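# Press the marked end of an ivory rocker switch

## Task

Push the marked end of the ivory rocker switch down until it latches there, with the switch still resting flat; finish with neither arm in contact with the switch, and keep any drink can, parts box or small stack bin upright.

## Robot and tools

Robot: two arms, left_arm and right_arm, each with six joints and a parallel gripper. Joint order for every row and every per-joint list: waist, shoulder, elbow, wrist pitch, wrist yaw, wrist roll, then the gripper opening. Stated joint ranges (rad): waist -2.618 to 3.054, shoulder 0.000 to 3.142, elbow 0.000 to 3.142, wrist pitch -1.571 to 1.571, wrist yaw -1.571 to 1.571, wrist roll -2.094 to 2.094. Real ends may sit up to 0.059 rad either side.

Frame: the scene frame has its origin at table-top height, halfway between the nominal arm bases; +x points out over the table, +z up, and left_arm is on the +y side (not necessarily the left of the images). Real bases are offset from nominal; only a BASES line gives calibrated spots. Reported gripper positions (metres) and quaternions (wxyz) may be off by a few centimetres, more at long reach. The gripper's fingers point along its own +z and open along its y; the reported position is between the pads, about 1 cm short of the tips.

Row format (shared by execute_actions and move): one flat list of 14 numbers covering both arms, always all 14 even if one arm is idle: left_arm's 6 joint values and its opening, then right_arm's 6 and its opening. Joint values are scaled offsets in [-1, 1], measured from the Joint targets current when the action or move starts (not from the previous row). A value of 1.0 equals 2.224 rad for waist, shoulder and elbow and 8.485 rad for the three wrist joints. The opening is absolute, not an offset: +1 fully open, -1 closed; intermediate values set where grip_measured should read. Sending 0 for an arm's joints re-commands its current targets; sending its present opening again leaves the gripper as is.

execute_actions(actions, cameras): actions is a list of actions; each action is a list of up to 15 rows, one per 1/30 s step, and a short action repeats its last row for the remaining steps. An empty list just reports state and images. An action asking any joint more than 0.059 rad beyond its range is rejected for both arms; a malformed action, or a failing first action, rejects the whole call. The result also lists joint positions at some steps.

move(target, speed, blend, opening_speed, blocking, cameras): target is one 14-number row or a list of up to 15 rows, all offsets counted from the same starting Joint targets. All joints interpolate together, so the gripper traces a curve; no obstacle avoidance. speed is the top rad/s of the joint with farthest to go (0.01 to 12.57, default 0.5), one number or one per target. blend (rad) rounds intermediate corners. opening_speed (0.2 or more, per second on the -1..1 scale) ramps gripper changes. blocking=false returns after about 0.5 s while the motion continues. The result adds a move: line: done, off_target (resting more than 0.035 rad from target), moving, held or fault, plus limits=held if steps were withheld. Neither done nor off_target tells you about contact.

wait(seconds 0 to 10) lets time pass with commands held. stop brakes a running move (needs some distance). zoom_image(camera, region) gives a closer look at cam_head_left or cam_head_right; region is [x0, y0, x1, y1] pixels, at most 504x504, origin top-left. finished_scene(scene) ends the scene irreversibly; call it only once the switch is latched down and the arm has pulled clear.

Results: Joint positions and Joint velocities give one block per arm (rad, rad/s) plus finger-pad gap (m; 0.094 open). Joint targets are the base for your next offsets. Tool commands shows present gripper commands. "joint sent to its limit" means a joint was clipped at its end; "joint command not followed" means the clearance check altered targets. Joint torques include arm weight, have per-unit offset and noise, and joints 1 to 3 wrap at ±28 N m. Velocities "within noise" means the arm is still. MOTOR HOT appears at 75 °C; at 90 °C the arm folds and stops working; at 100 °C it goes limp.

Motion limits: each step a joint's target can lead its measured angle by at most 0.339 rad (big joints) or 2.2 rad (wrist), and targets implying more than 200 mm of gripper travel are scaled back, so large moves take several actions. Very small turns may not start. The simulation keeps running between calls.

Cameras: cam_head_left and cam_head_right, both 896x504, calibrated as pinhole plus radial distortion (left K fx=fy 474.283, centre 448.06, 252.245; right fx=fy 471.474, centre 447.049, 253.803), mounted above and behind the arms near x -0.19, z 1.05. Calibrations may drift by a couple of degrees and millimetres.

Avoid: fast contacts (hits and slams), pressing far past the contact point, driving arms into each other or closing a gripper on the other arm, knocking the can, box or bin over, and anything leaving the table. For the switch, approach slowly from above the marked end, press with a closed gripper or fingertip until it tips and stays, then command the targets back above the switch so nothing keeps pushing, and confirm it still touches nothing. Don't hold stretched or blocked poses longer than needed.

Each tool is called after "Emit:" as name([rows], argument=value, ...), one row to a line, values as JSON.

## Session

Emit:
execute_actions(actions=[])

Scene clock: 0.00 s.
left_arm: end_effector_position=(+0.4364, +0.2538, +0.1116) grip_measured=+1.000 end_effector_quat_wxyz=(+0.579, +0.028, +0.810, -0.084) | right_arm: end_effector_position=(+0.3944, -0.2769, +0.0830) grip_measured=+1.000 end_effector_quat_wxyz=(+0.563, +0.034, +0.826, +0.021)
Joint positions: left_arm=[0.065 1.514 0.411 0.774 0.215 -0.036 0.094] | right_arm=[-0.117 1.567 0.353 0.835 -0.132 0.026 0.094]
Joint velocities: within noise
Joint torques (N m): no reading
Heat: left arm: 25 °C; right arm: 29 °C.
Joint targets: left_arm=[0.065 1.504 0.421 0.784 0.216 -0.036] | right_arm=[-0.117 1.560 0.360 0.835 -0.133 0.026]
Tool commands: left_gripper/opening=+1.0 right_gripper/opening=+1.0

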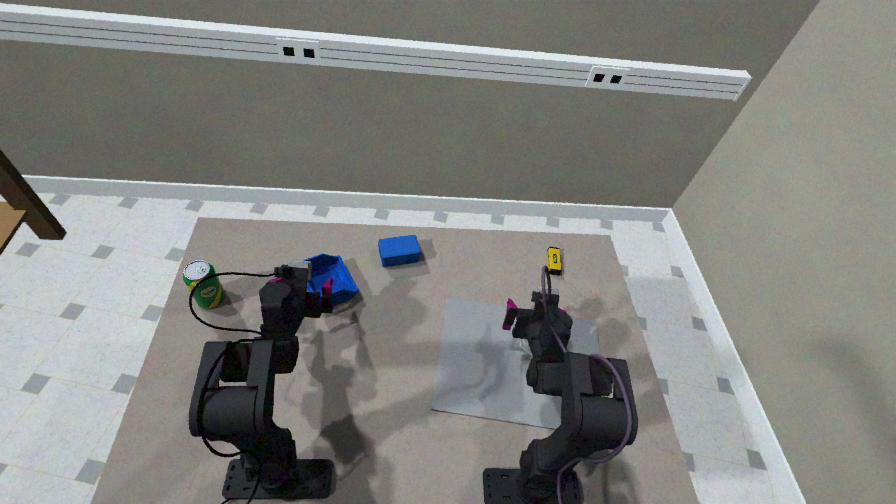

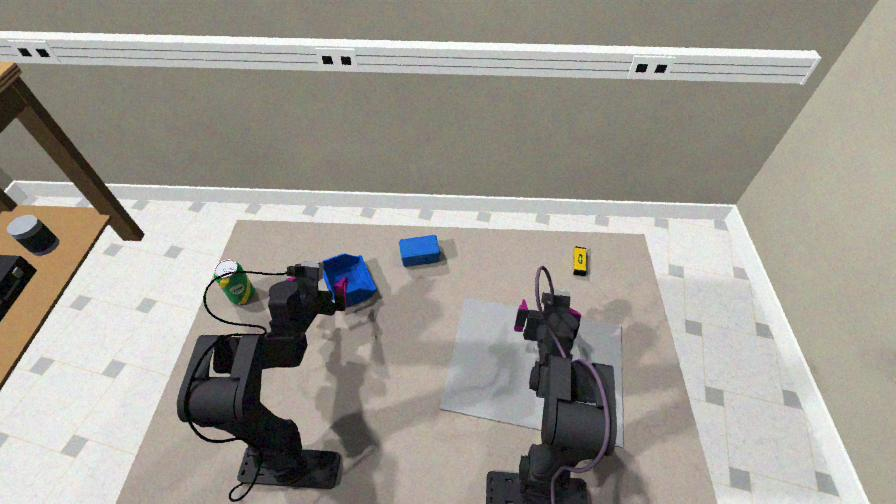

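Emit:
move([
  [0, 0, 0, 0, 0, 0, 1, 0, -0.0719, 0.1754, -0.0454, 0, 0, -1],
  [0, 0, 0, 0, 0, 0, 1, -0.3521, -0.0486, 0.3898, -0.2533, 0.0039, -0.0031, -1],
], speed=1.0, blend=0.2)

Emit:
zoom_image(camera="cam_head_left", region=[490, 310, 590, 410])

Emit:
zoom_image(camera="cam_head_right", region=[500, 310, 600, 410])

Scene clock: 6.07 s.
left_arm: end_effector_position=(+0.4364, +0.2538, +0.1116) grip_measured=+1.000 end_effector_quat_wxyz=(+0.579, +0.028, +0.810, -0.084) | right_arm: end_effector_position=(+0.1661, -0.4254, +0.1307) grip_measured=-0.997 end_effector_quat_wxyz=(+0.033, +0.448, +0.893, +0.043)
Joint positions: left_arm=[0.065 1.514 0.411 0.774 0.215 -0.036 0.094] | right_arm=[-0.897 1.438 1.189 -1.302 -0.107 0.005 0]
Joint velocities: within noise
Joint torques (N m): left_arm=[0.03 -5.31 7.28 2.22 0.09 -0.05] | right_arm=[-0.35 -2.96 9.78 0.26 0.01 -0.08]
Heat: left arm: 25 °C; right arm: 31 °C.
Joint targets: left_arm=[0.065 1.504 0.421 0.784 0.216 -0.036] | right_arm=[-0.900 1.452 1.227 -1.314 -0.100 -0.001]
move: off_target (right_arm); blend cut to 0.1951 rad at target 1; right_arm: the elbow is farthest, 0.038 rad from its target

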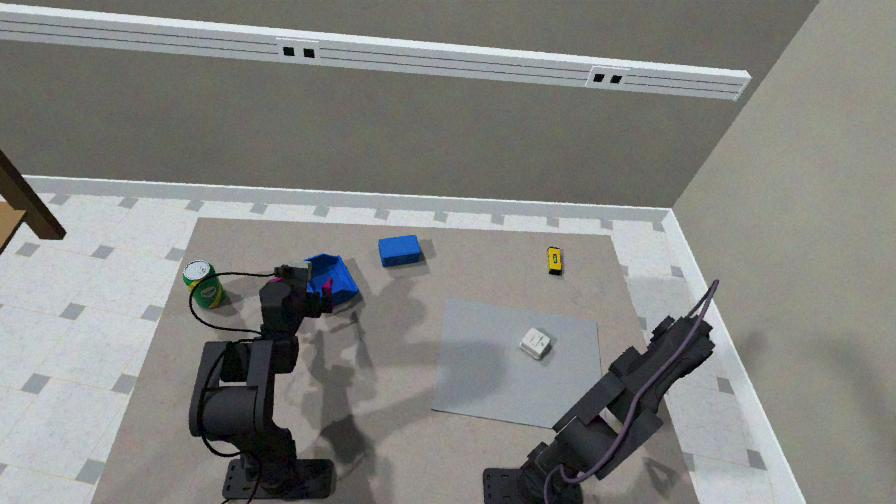

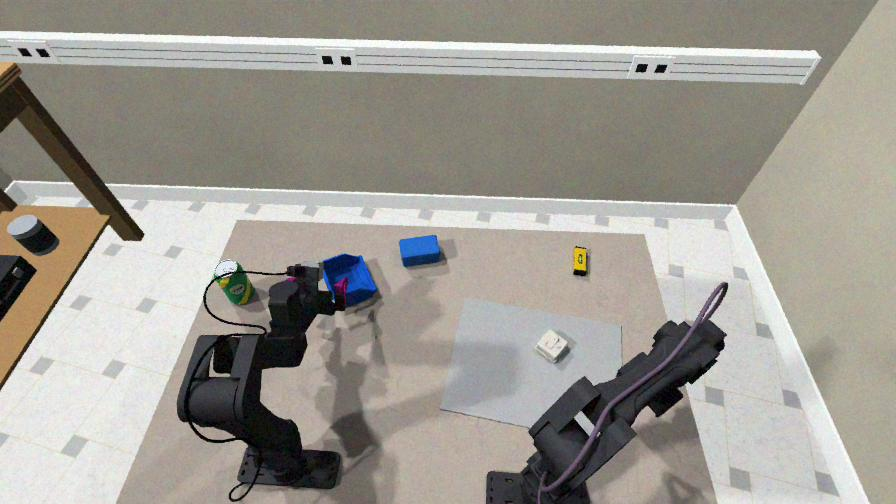

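Scaled by 5.040 from the camera's 896x504 image, which has a finer 1280x720 frame.

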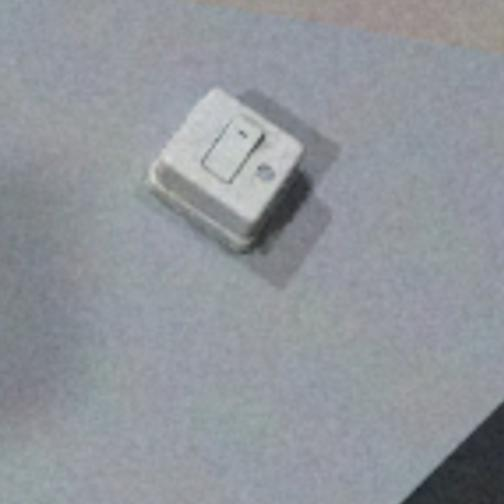

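Scaled by 5.040 from the camera's 896x504 image, which has a finer 1280x720 frame.

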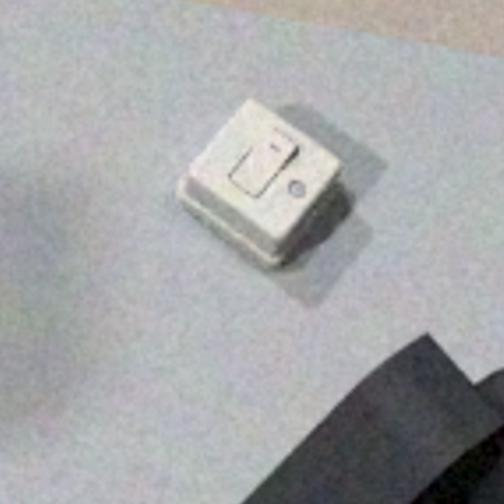

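Emit:
move([
  [0, 0, 0, 0, 0, 0, 1, 0.3062, 0.1569, 0.1088, 0.0133, 0, 0, -1],
  [0, 0, 0, 0, 0, 0, 1, 0.3062, 0.1790, 0.0396, 0.0305, 0, 0, -1],
], speed=[0.8, 0.3])

Emit:
zoom_image(camera="cam_head_left", region=[505, 305, 565, 365])

Emit:
zoom_image(camera="cam_head_right", region=[520, 310, 580, 370])

Scene clock: 13.63 s.
left_arm: end_effector_position=(+0.4364, +0.2538, +0.1116) grip_measured=+1.000 end_effector_quat_wxyz=(+0.579, +0.028, +0.810, -0.084) | right_arm: end_effector_position=(+0.3308, -0.3055, +0.0598) grip_measured=-0.997 end_effector_quat_wxyz=(+0.004, +0.123, +0.991, +0.051)
Joint positions: left_arm=[0.065 1.514 0.411 0.774 0.215 -0.036 0.094] | right_arm=[-0.214 1.836 1.331 -1.07 -0.101 0.003 0]
Joint velocities: within noise
Joint torques (N m): left_arm=[-0.06 -5.39 7.31 2.24 0.1 -0.02] | right_arm=[-0.46 -6.32 5.01 0.44 -0.05 -0.06]
Heat: left arm: 27 °C; right arm: 31 °C.
Joint targets: left_arm=[0.065 1.504 0.421 0.784 0.216 -0.036] | right_arm=[-0.219 1.850 1.315 -1.055 -0.100 0.000]
move: done

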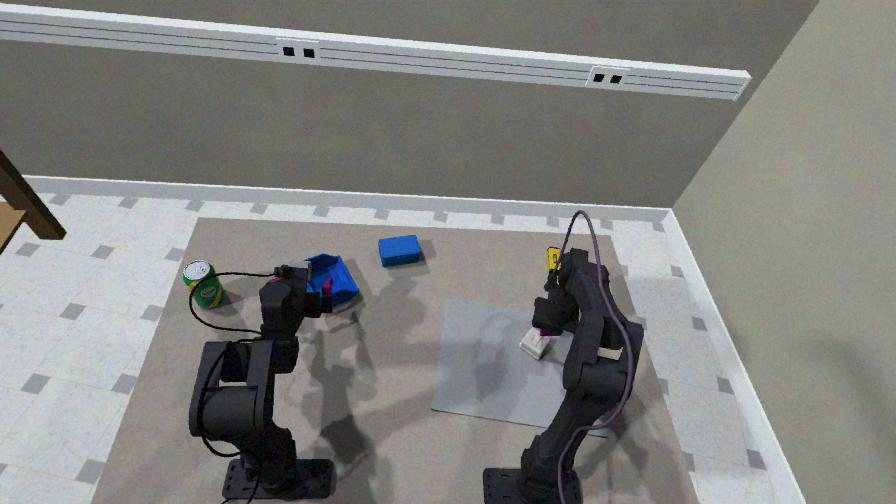

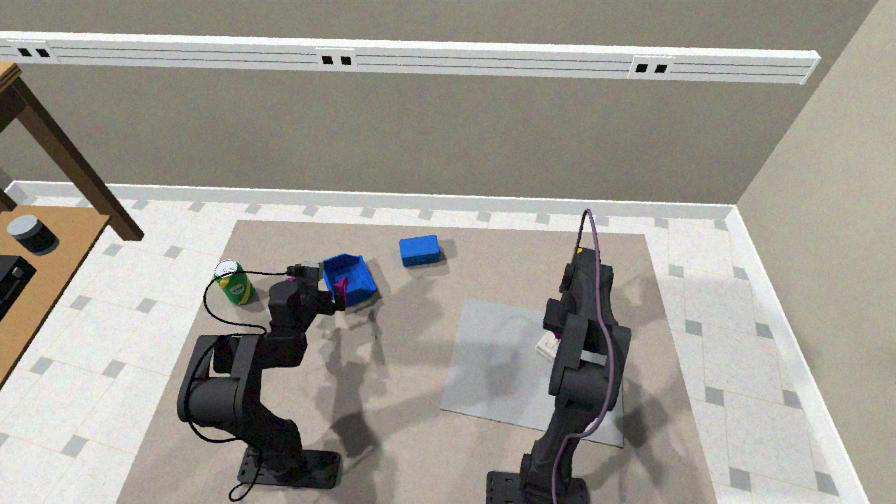

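Scaled by 8.400 from the camera's 896x504 image, which has a finer 1280x720 frame.

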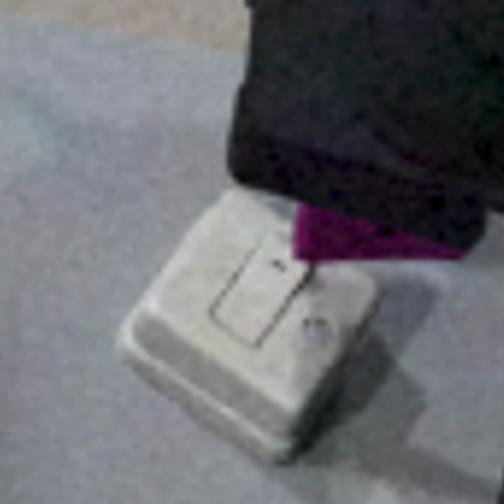

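Scaled by 8.400 from the camera's 896x504 image, which has a finer 1280x720 frame.

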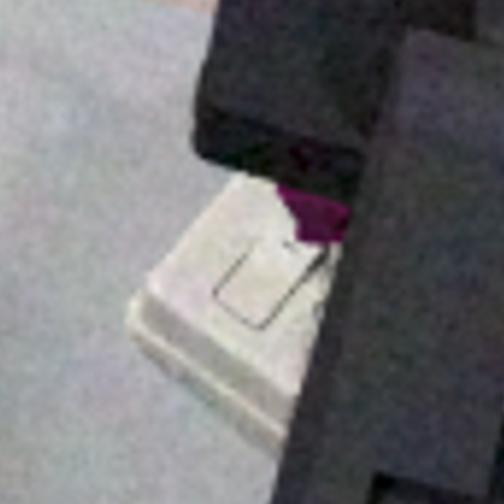

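Emit:
move([
  [0, 0, 0, 0, 0, 0, 1, 0, 0.0155, -0.0355, 0.0133, 0, 0, -1],
  [0, 0, 0, 0, 0, 0, 1, 0, -0.0225, 0.0697, -0.0183, 0, 0, -1],
], speed=[0.12, 0.4])

Emit:
zoom_image(camera="cam_head_left", region=[505, 305, 565, 365])

Emit:
zoom_image(camera="cam_head_right", region=[520, 310, 580, 370])

Scene clock: 18.90 s.
left_arm: end_effector_position=(+0.4364, +0.2538, +0.1116) grip_measured=+1.000 end_effector_quat_wxyz=(+0.579, +0.028, +0.810, -0.084) | right_arm: end_effector_position=(+0.3313, -0.3062, +0.0880) grip_measured=-0.997 end_effector_quat_wxyz=(-0.004, +0.124, +0.991, +0.051)
Joint positions: left_arm=[0.065 1.514 0.411 0.774 0.215 -0.036 0.094] | right_arm=[-0.216 1.831 1.438 -1.199 -0.101 0.003 0]
Joint velocities: within noise
Joint torques (N m): left_arm=[-0.05 -5.37 7.3 2.22 0.09 0] | right_arm=[-0.32 -9.58 9.11 0.15 -0.06 -0.06]
Heat: left arm: 28 °C; right arm: 31 °C.
Joint targets: left_arm=[0.065 1.504 0.421 0.784 0.216 -0.036] | right_arm=[-0.219 1.800 1.470 -1.211 -0.100 0.000]
move: done

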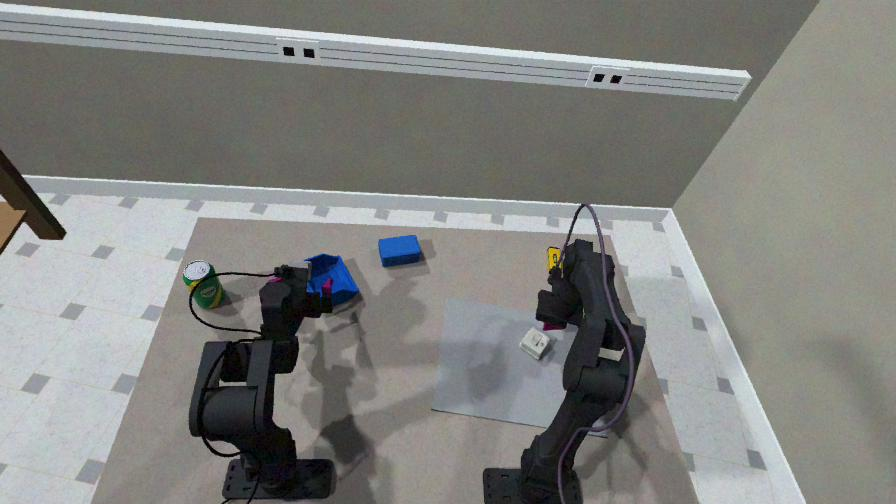

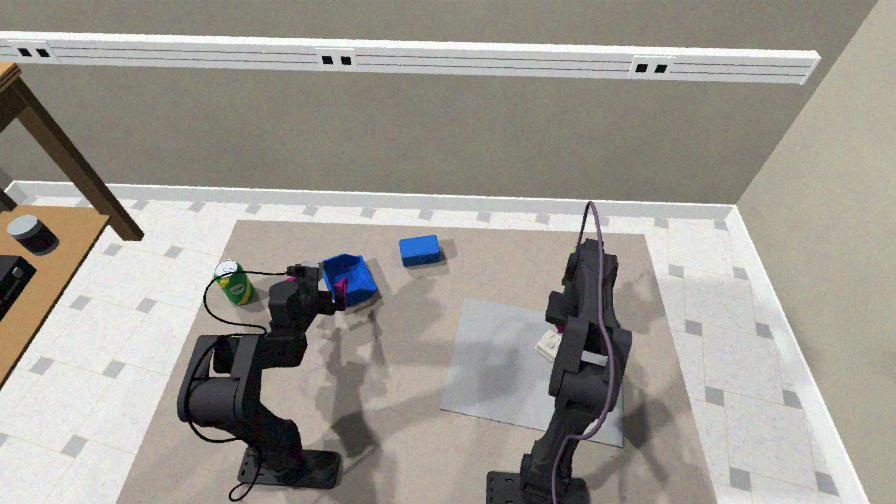

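Scaled by 8.400 from the camera's 896x504 image, which has a finer 1280x720 frame.

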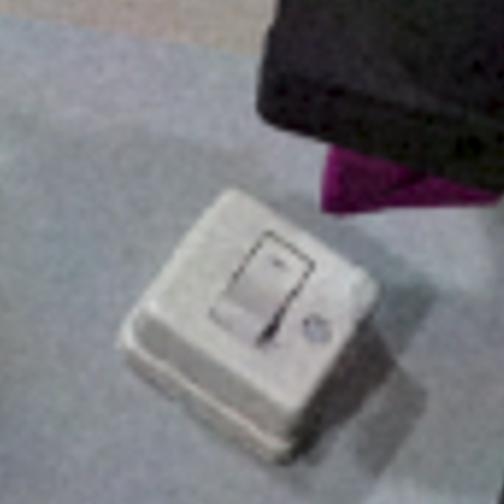

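Scaled by 8.400 from the camera's 896x504 image, which has a finer 1280x720 frame.

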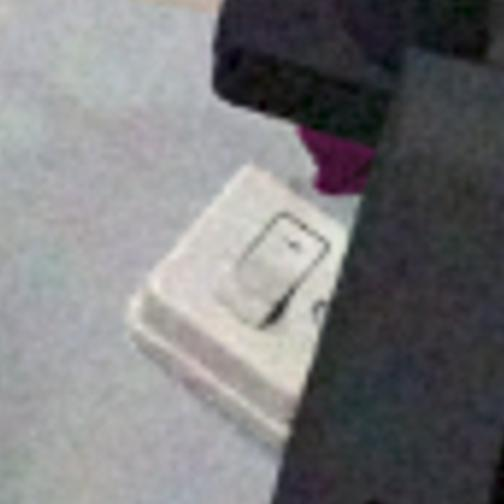

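Emit:
finished_scene(scene=2)

The scene is finished: the task was done.


## Next scene

The same job, from a new start.

Emit:
execute_actions(actions=[])

Scene clock: 0.00 s.
left_arm: end_effector_position=(+0.4252, +0.2846, +0.1121) grip_measured=+1.000 end_effector_quat_wxyz=(+0.604, -0.041, +0.796, +0.012) | right_arm: end_effector_position=(+0.4148, -0.2792, +0.1161) grip_measured=+1.000 end_effector_quat_wxyz=(+0.622, +0.064, +0.779, -0.053)
Joint positions: left_arm=[0.015 1.501 0.327 0.9 -0.072 -0.052 0.094] | right_arm=[-0.001 1.617 0.385 1.006 0.133 0.026 0.094]
Joint velocities: within noise
Joint torques (N m): no reading
Heat: left arm: 24 °C; right arm: 28 °C.
Joint targets: left_arm=[0.015 1.492 0.336 0.909 -0.072 -0.052] | right_arm=[-0.001 1.609 0.393 1.009 0.134 0.026]
Tool commands: left_gripper/opening=+1.0 right_gripper/opening=+1.0

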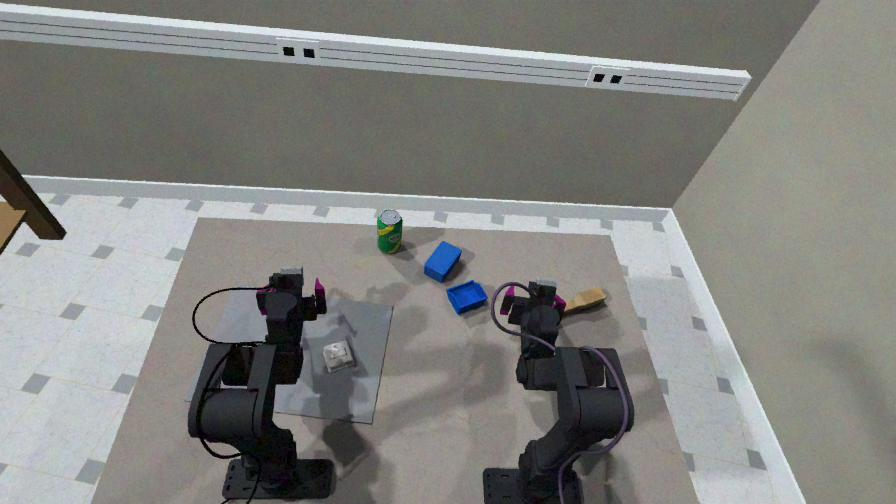

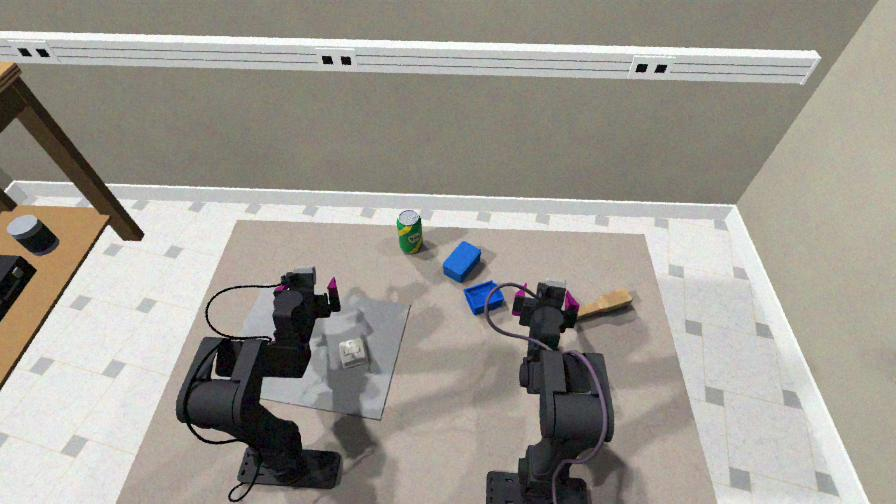

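The switch is visible directly. Zooming in.

Emit:
zoom_image(camera="cam_head_left", region=[310, 325, 370, 385])

Emit:
zoom_image(camera="cam_head_right", region=[325, 325, 385, 385])

Scaled by 8.400 from the camera's 896x504 image, which has a finer 1280x720 frame.

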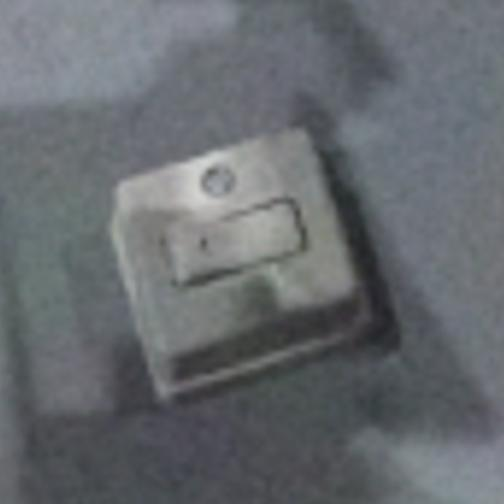

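Scaled by 8.400 from the camera's 896x504 image, which has a finer 1280x720 frame.

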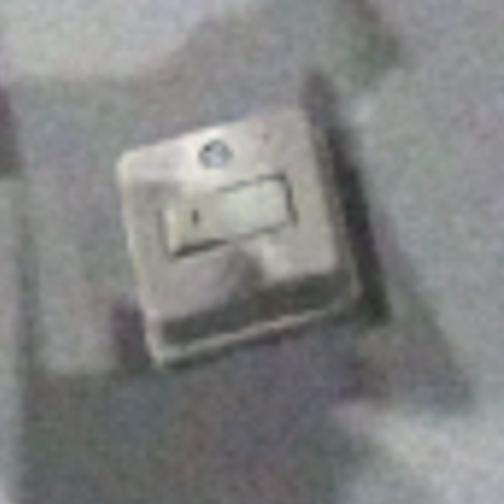

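Emit:
move([
  [0, -0.0189, 0.1862, -0.0541, 0, 0, -1, 0, 0, 0, 0, 0, 0, 1],
  [-0.1057, 0.0216, 0.3759, -0.2486, 0.0203, 0.0061, -1, 0, 0, 0, 0, 0, 0, 1],
  [-0.1057, 0.0468, 0.3136, -0.2266, 0.0203, 0.0061, -1, 0, 0, 0, 0, 0, 0, 1],
], speed=[1.0, 1.0, 0.3], blend=[0.2, 0, 0])

Emit:
zoom_image(camera="cam_head_left", region=[305, 320, 365, 380])

Emit:
zoom_image(camera="cam_head_right", region=[325, 320, 385, 380])

Scene clock: 10.83 s.
left_arm: end_effector_position=(+0.2867, +0.1971, +0.0580) grip_measured=-0.995 end_effector_quat_wxyz=(-0.009, +0.109, +0.993, -0.043) | right_arm: end_effector_position=(+0.4145, -0.2793, +0.1151) grip_measured=+1.000 end_effector_quat_wxyz=(+0.620, +0.064, +0.780, -0.054)
Joint positions: left_arm=[-0.215 1.586 1.036 -1.028 0.088 -0.013 0] | right_arm=[-0.001 1.617 0.385 1.002 0.134 0.026 0.094]
Joint velocities: within noise
Joint torques (N m): left_arm=[-0.44 -4.67 6.22 0.69 0.2 0.1] | right_arm=[-0.01 -5.31 5.97 2.15 0.01 -0.03]
Heat: left arm: 25 °C; right arm: 30 °C.
Joint targets: left_arm=[-0.220 1.596 1.034 -1.013 0.100 -0.001] | right_arm=[-0.001 1.609 0.393 1.009 0.134 0.026]
move: done

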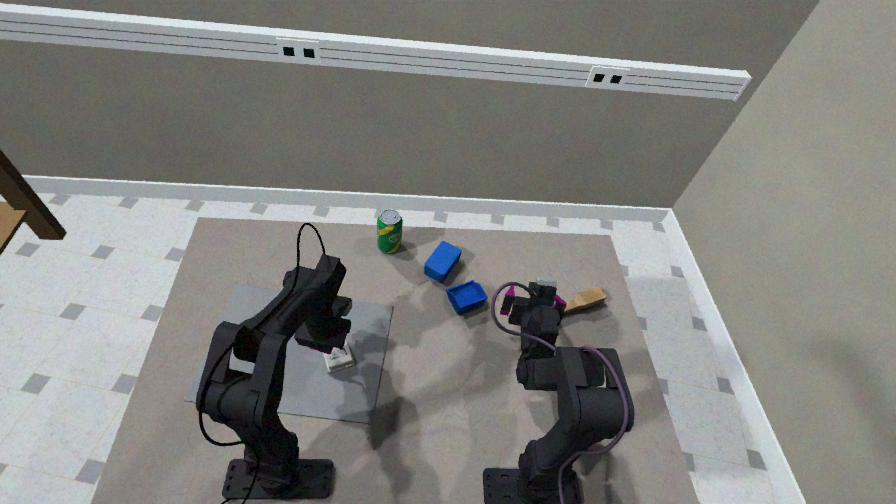

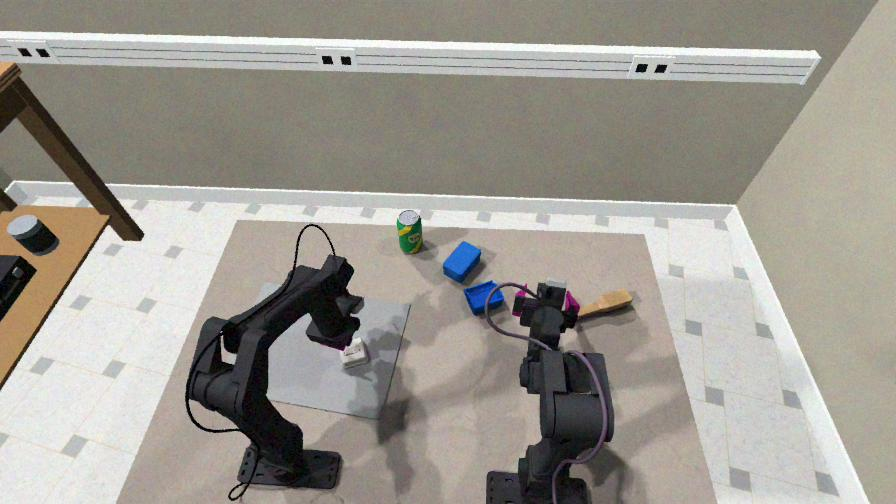

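Scaled by 8.400 from the camera's 896x504 image, which has a finer 1280x720 frame.

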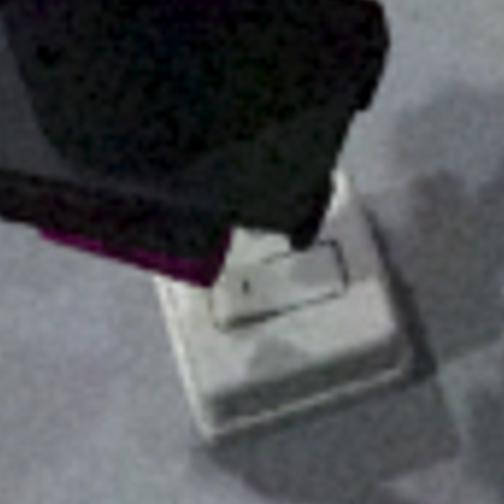

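Scaled by 8.400 from the camera's 896x504 image, which has a finer 1280x720 frame.

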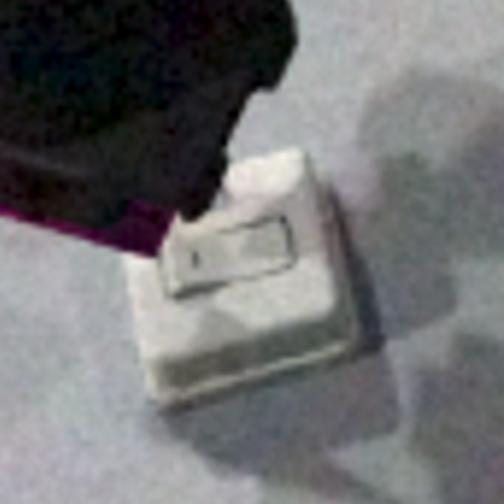

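Emit:
move([
  [0, 0.0177, -0.0345, 0.01346, 0, 0, -1, 0, 0, 0, 0, 0, 0, 1],
  [0, -0.0207, 0.0621, -0.0220, 0, 0, -1, 0, 0, 0, 0, 0, 0, 1],
], speed=[0.12, 0.4])

Emit:
zoom_image(camera="cam_head_left", region=[305, 320, 365, 380])

Emit:
zoom_image(camera="cam_head_right", region=[325, 320, 385, 380])

Scene clock: 17.63 s.
left_arm: end_effector_position=(+0.2817, +0.1978, +0.0881) grip_measured=-0.995 end_effector_quat_wxyz=(-0.030, +0.108, +0.993, -0.042) | right_arm: end_effector_position=(+0.4145, -0.2793, +0.1151) grip_measured=+1.000 end_effector_quat_wxyz=(+0.620, +0.064, +0.780, -0.054)
Joint positions: left_arm=[-0.215 1.578 1.15 -1.192 0.09 -0.013 0] | right_arm=[-0.001 1.617 0.385 1.002 0.134 0.026 0.094]
Joint velocities: within noise
Joint torques (N m): left_arm=[-0.44 -7.82 8.69 0.36 0.21 0.1] | right_arm=[0.01 -5.31 5.98 2.14 0.01 -0.02]
Heat: left arm: 25 °C; right arm: 31 °C.
Joint targets: left_arm=[-0.220 1.550 1.172 -1.200 0.100 -0.001] | right_arm=[-0.001 1.609 0.393 1.009 0.134 0.026]
move: done

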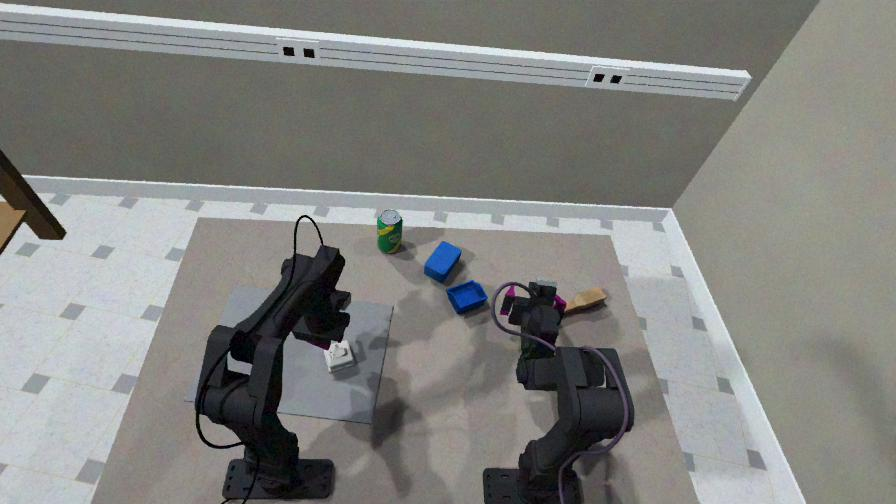

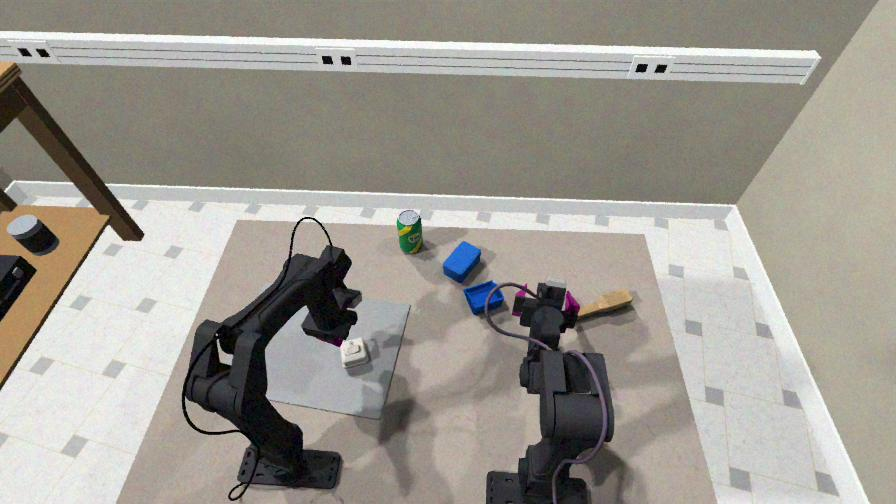

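Scaled by 8.400 from the camera's 896x504 image, which has a finer 1280x720 frame.

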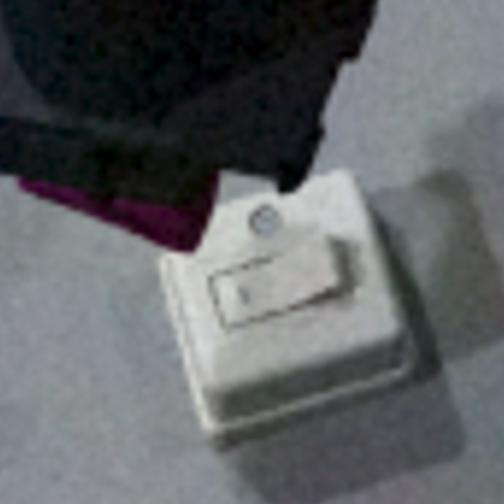

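Scaled by 8.400 from the camera's 896x504 image, which has a finer 1280x720 frame.

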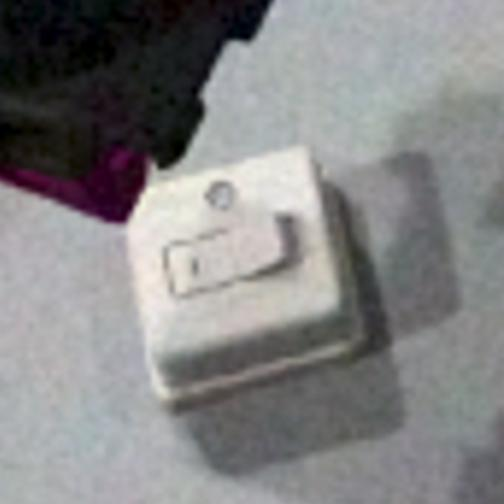

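The marked end is now flush, the opposite end is raised, and the gripper is clear of the switch.

Emit:
finished_scene(scene=3)

The scene is finished: the task was done.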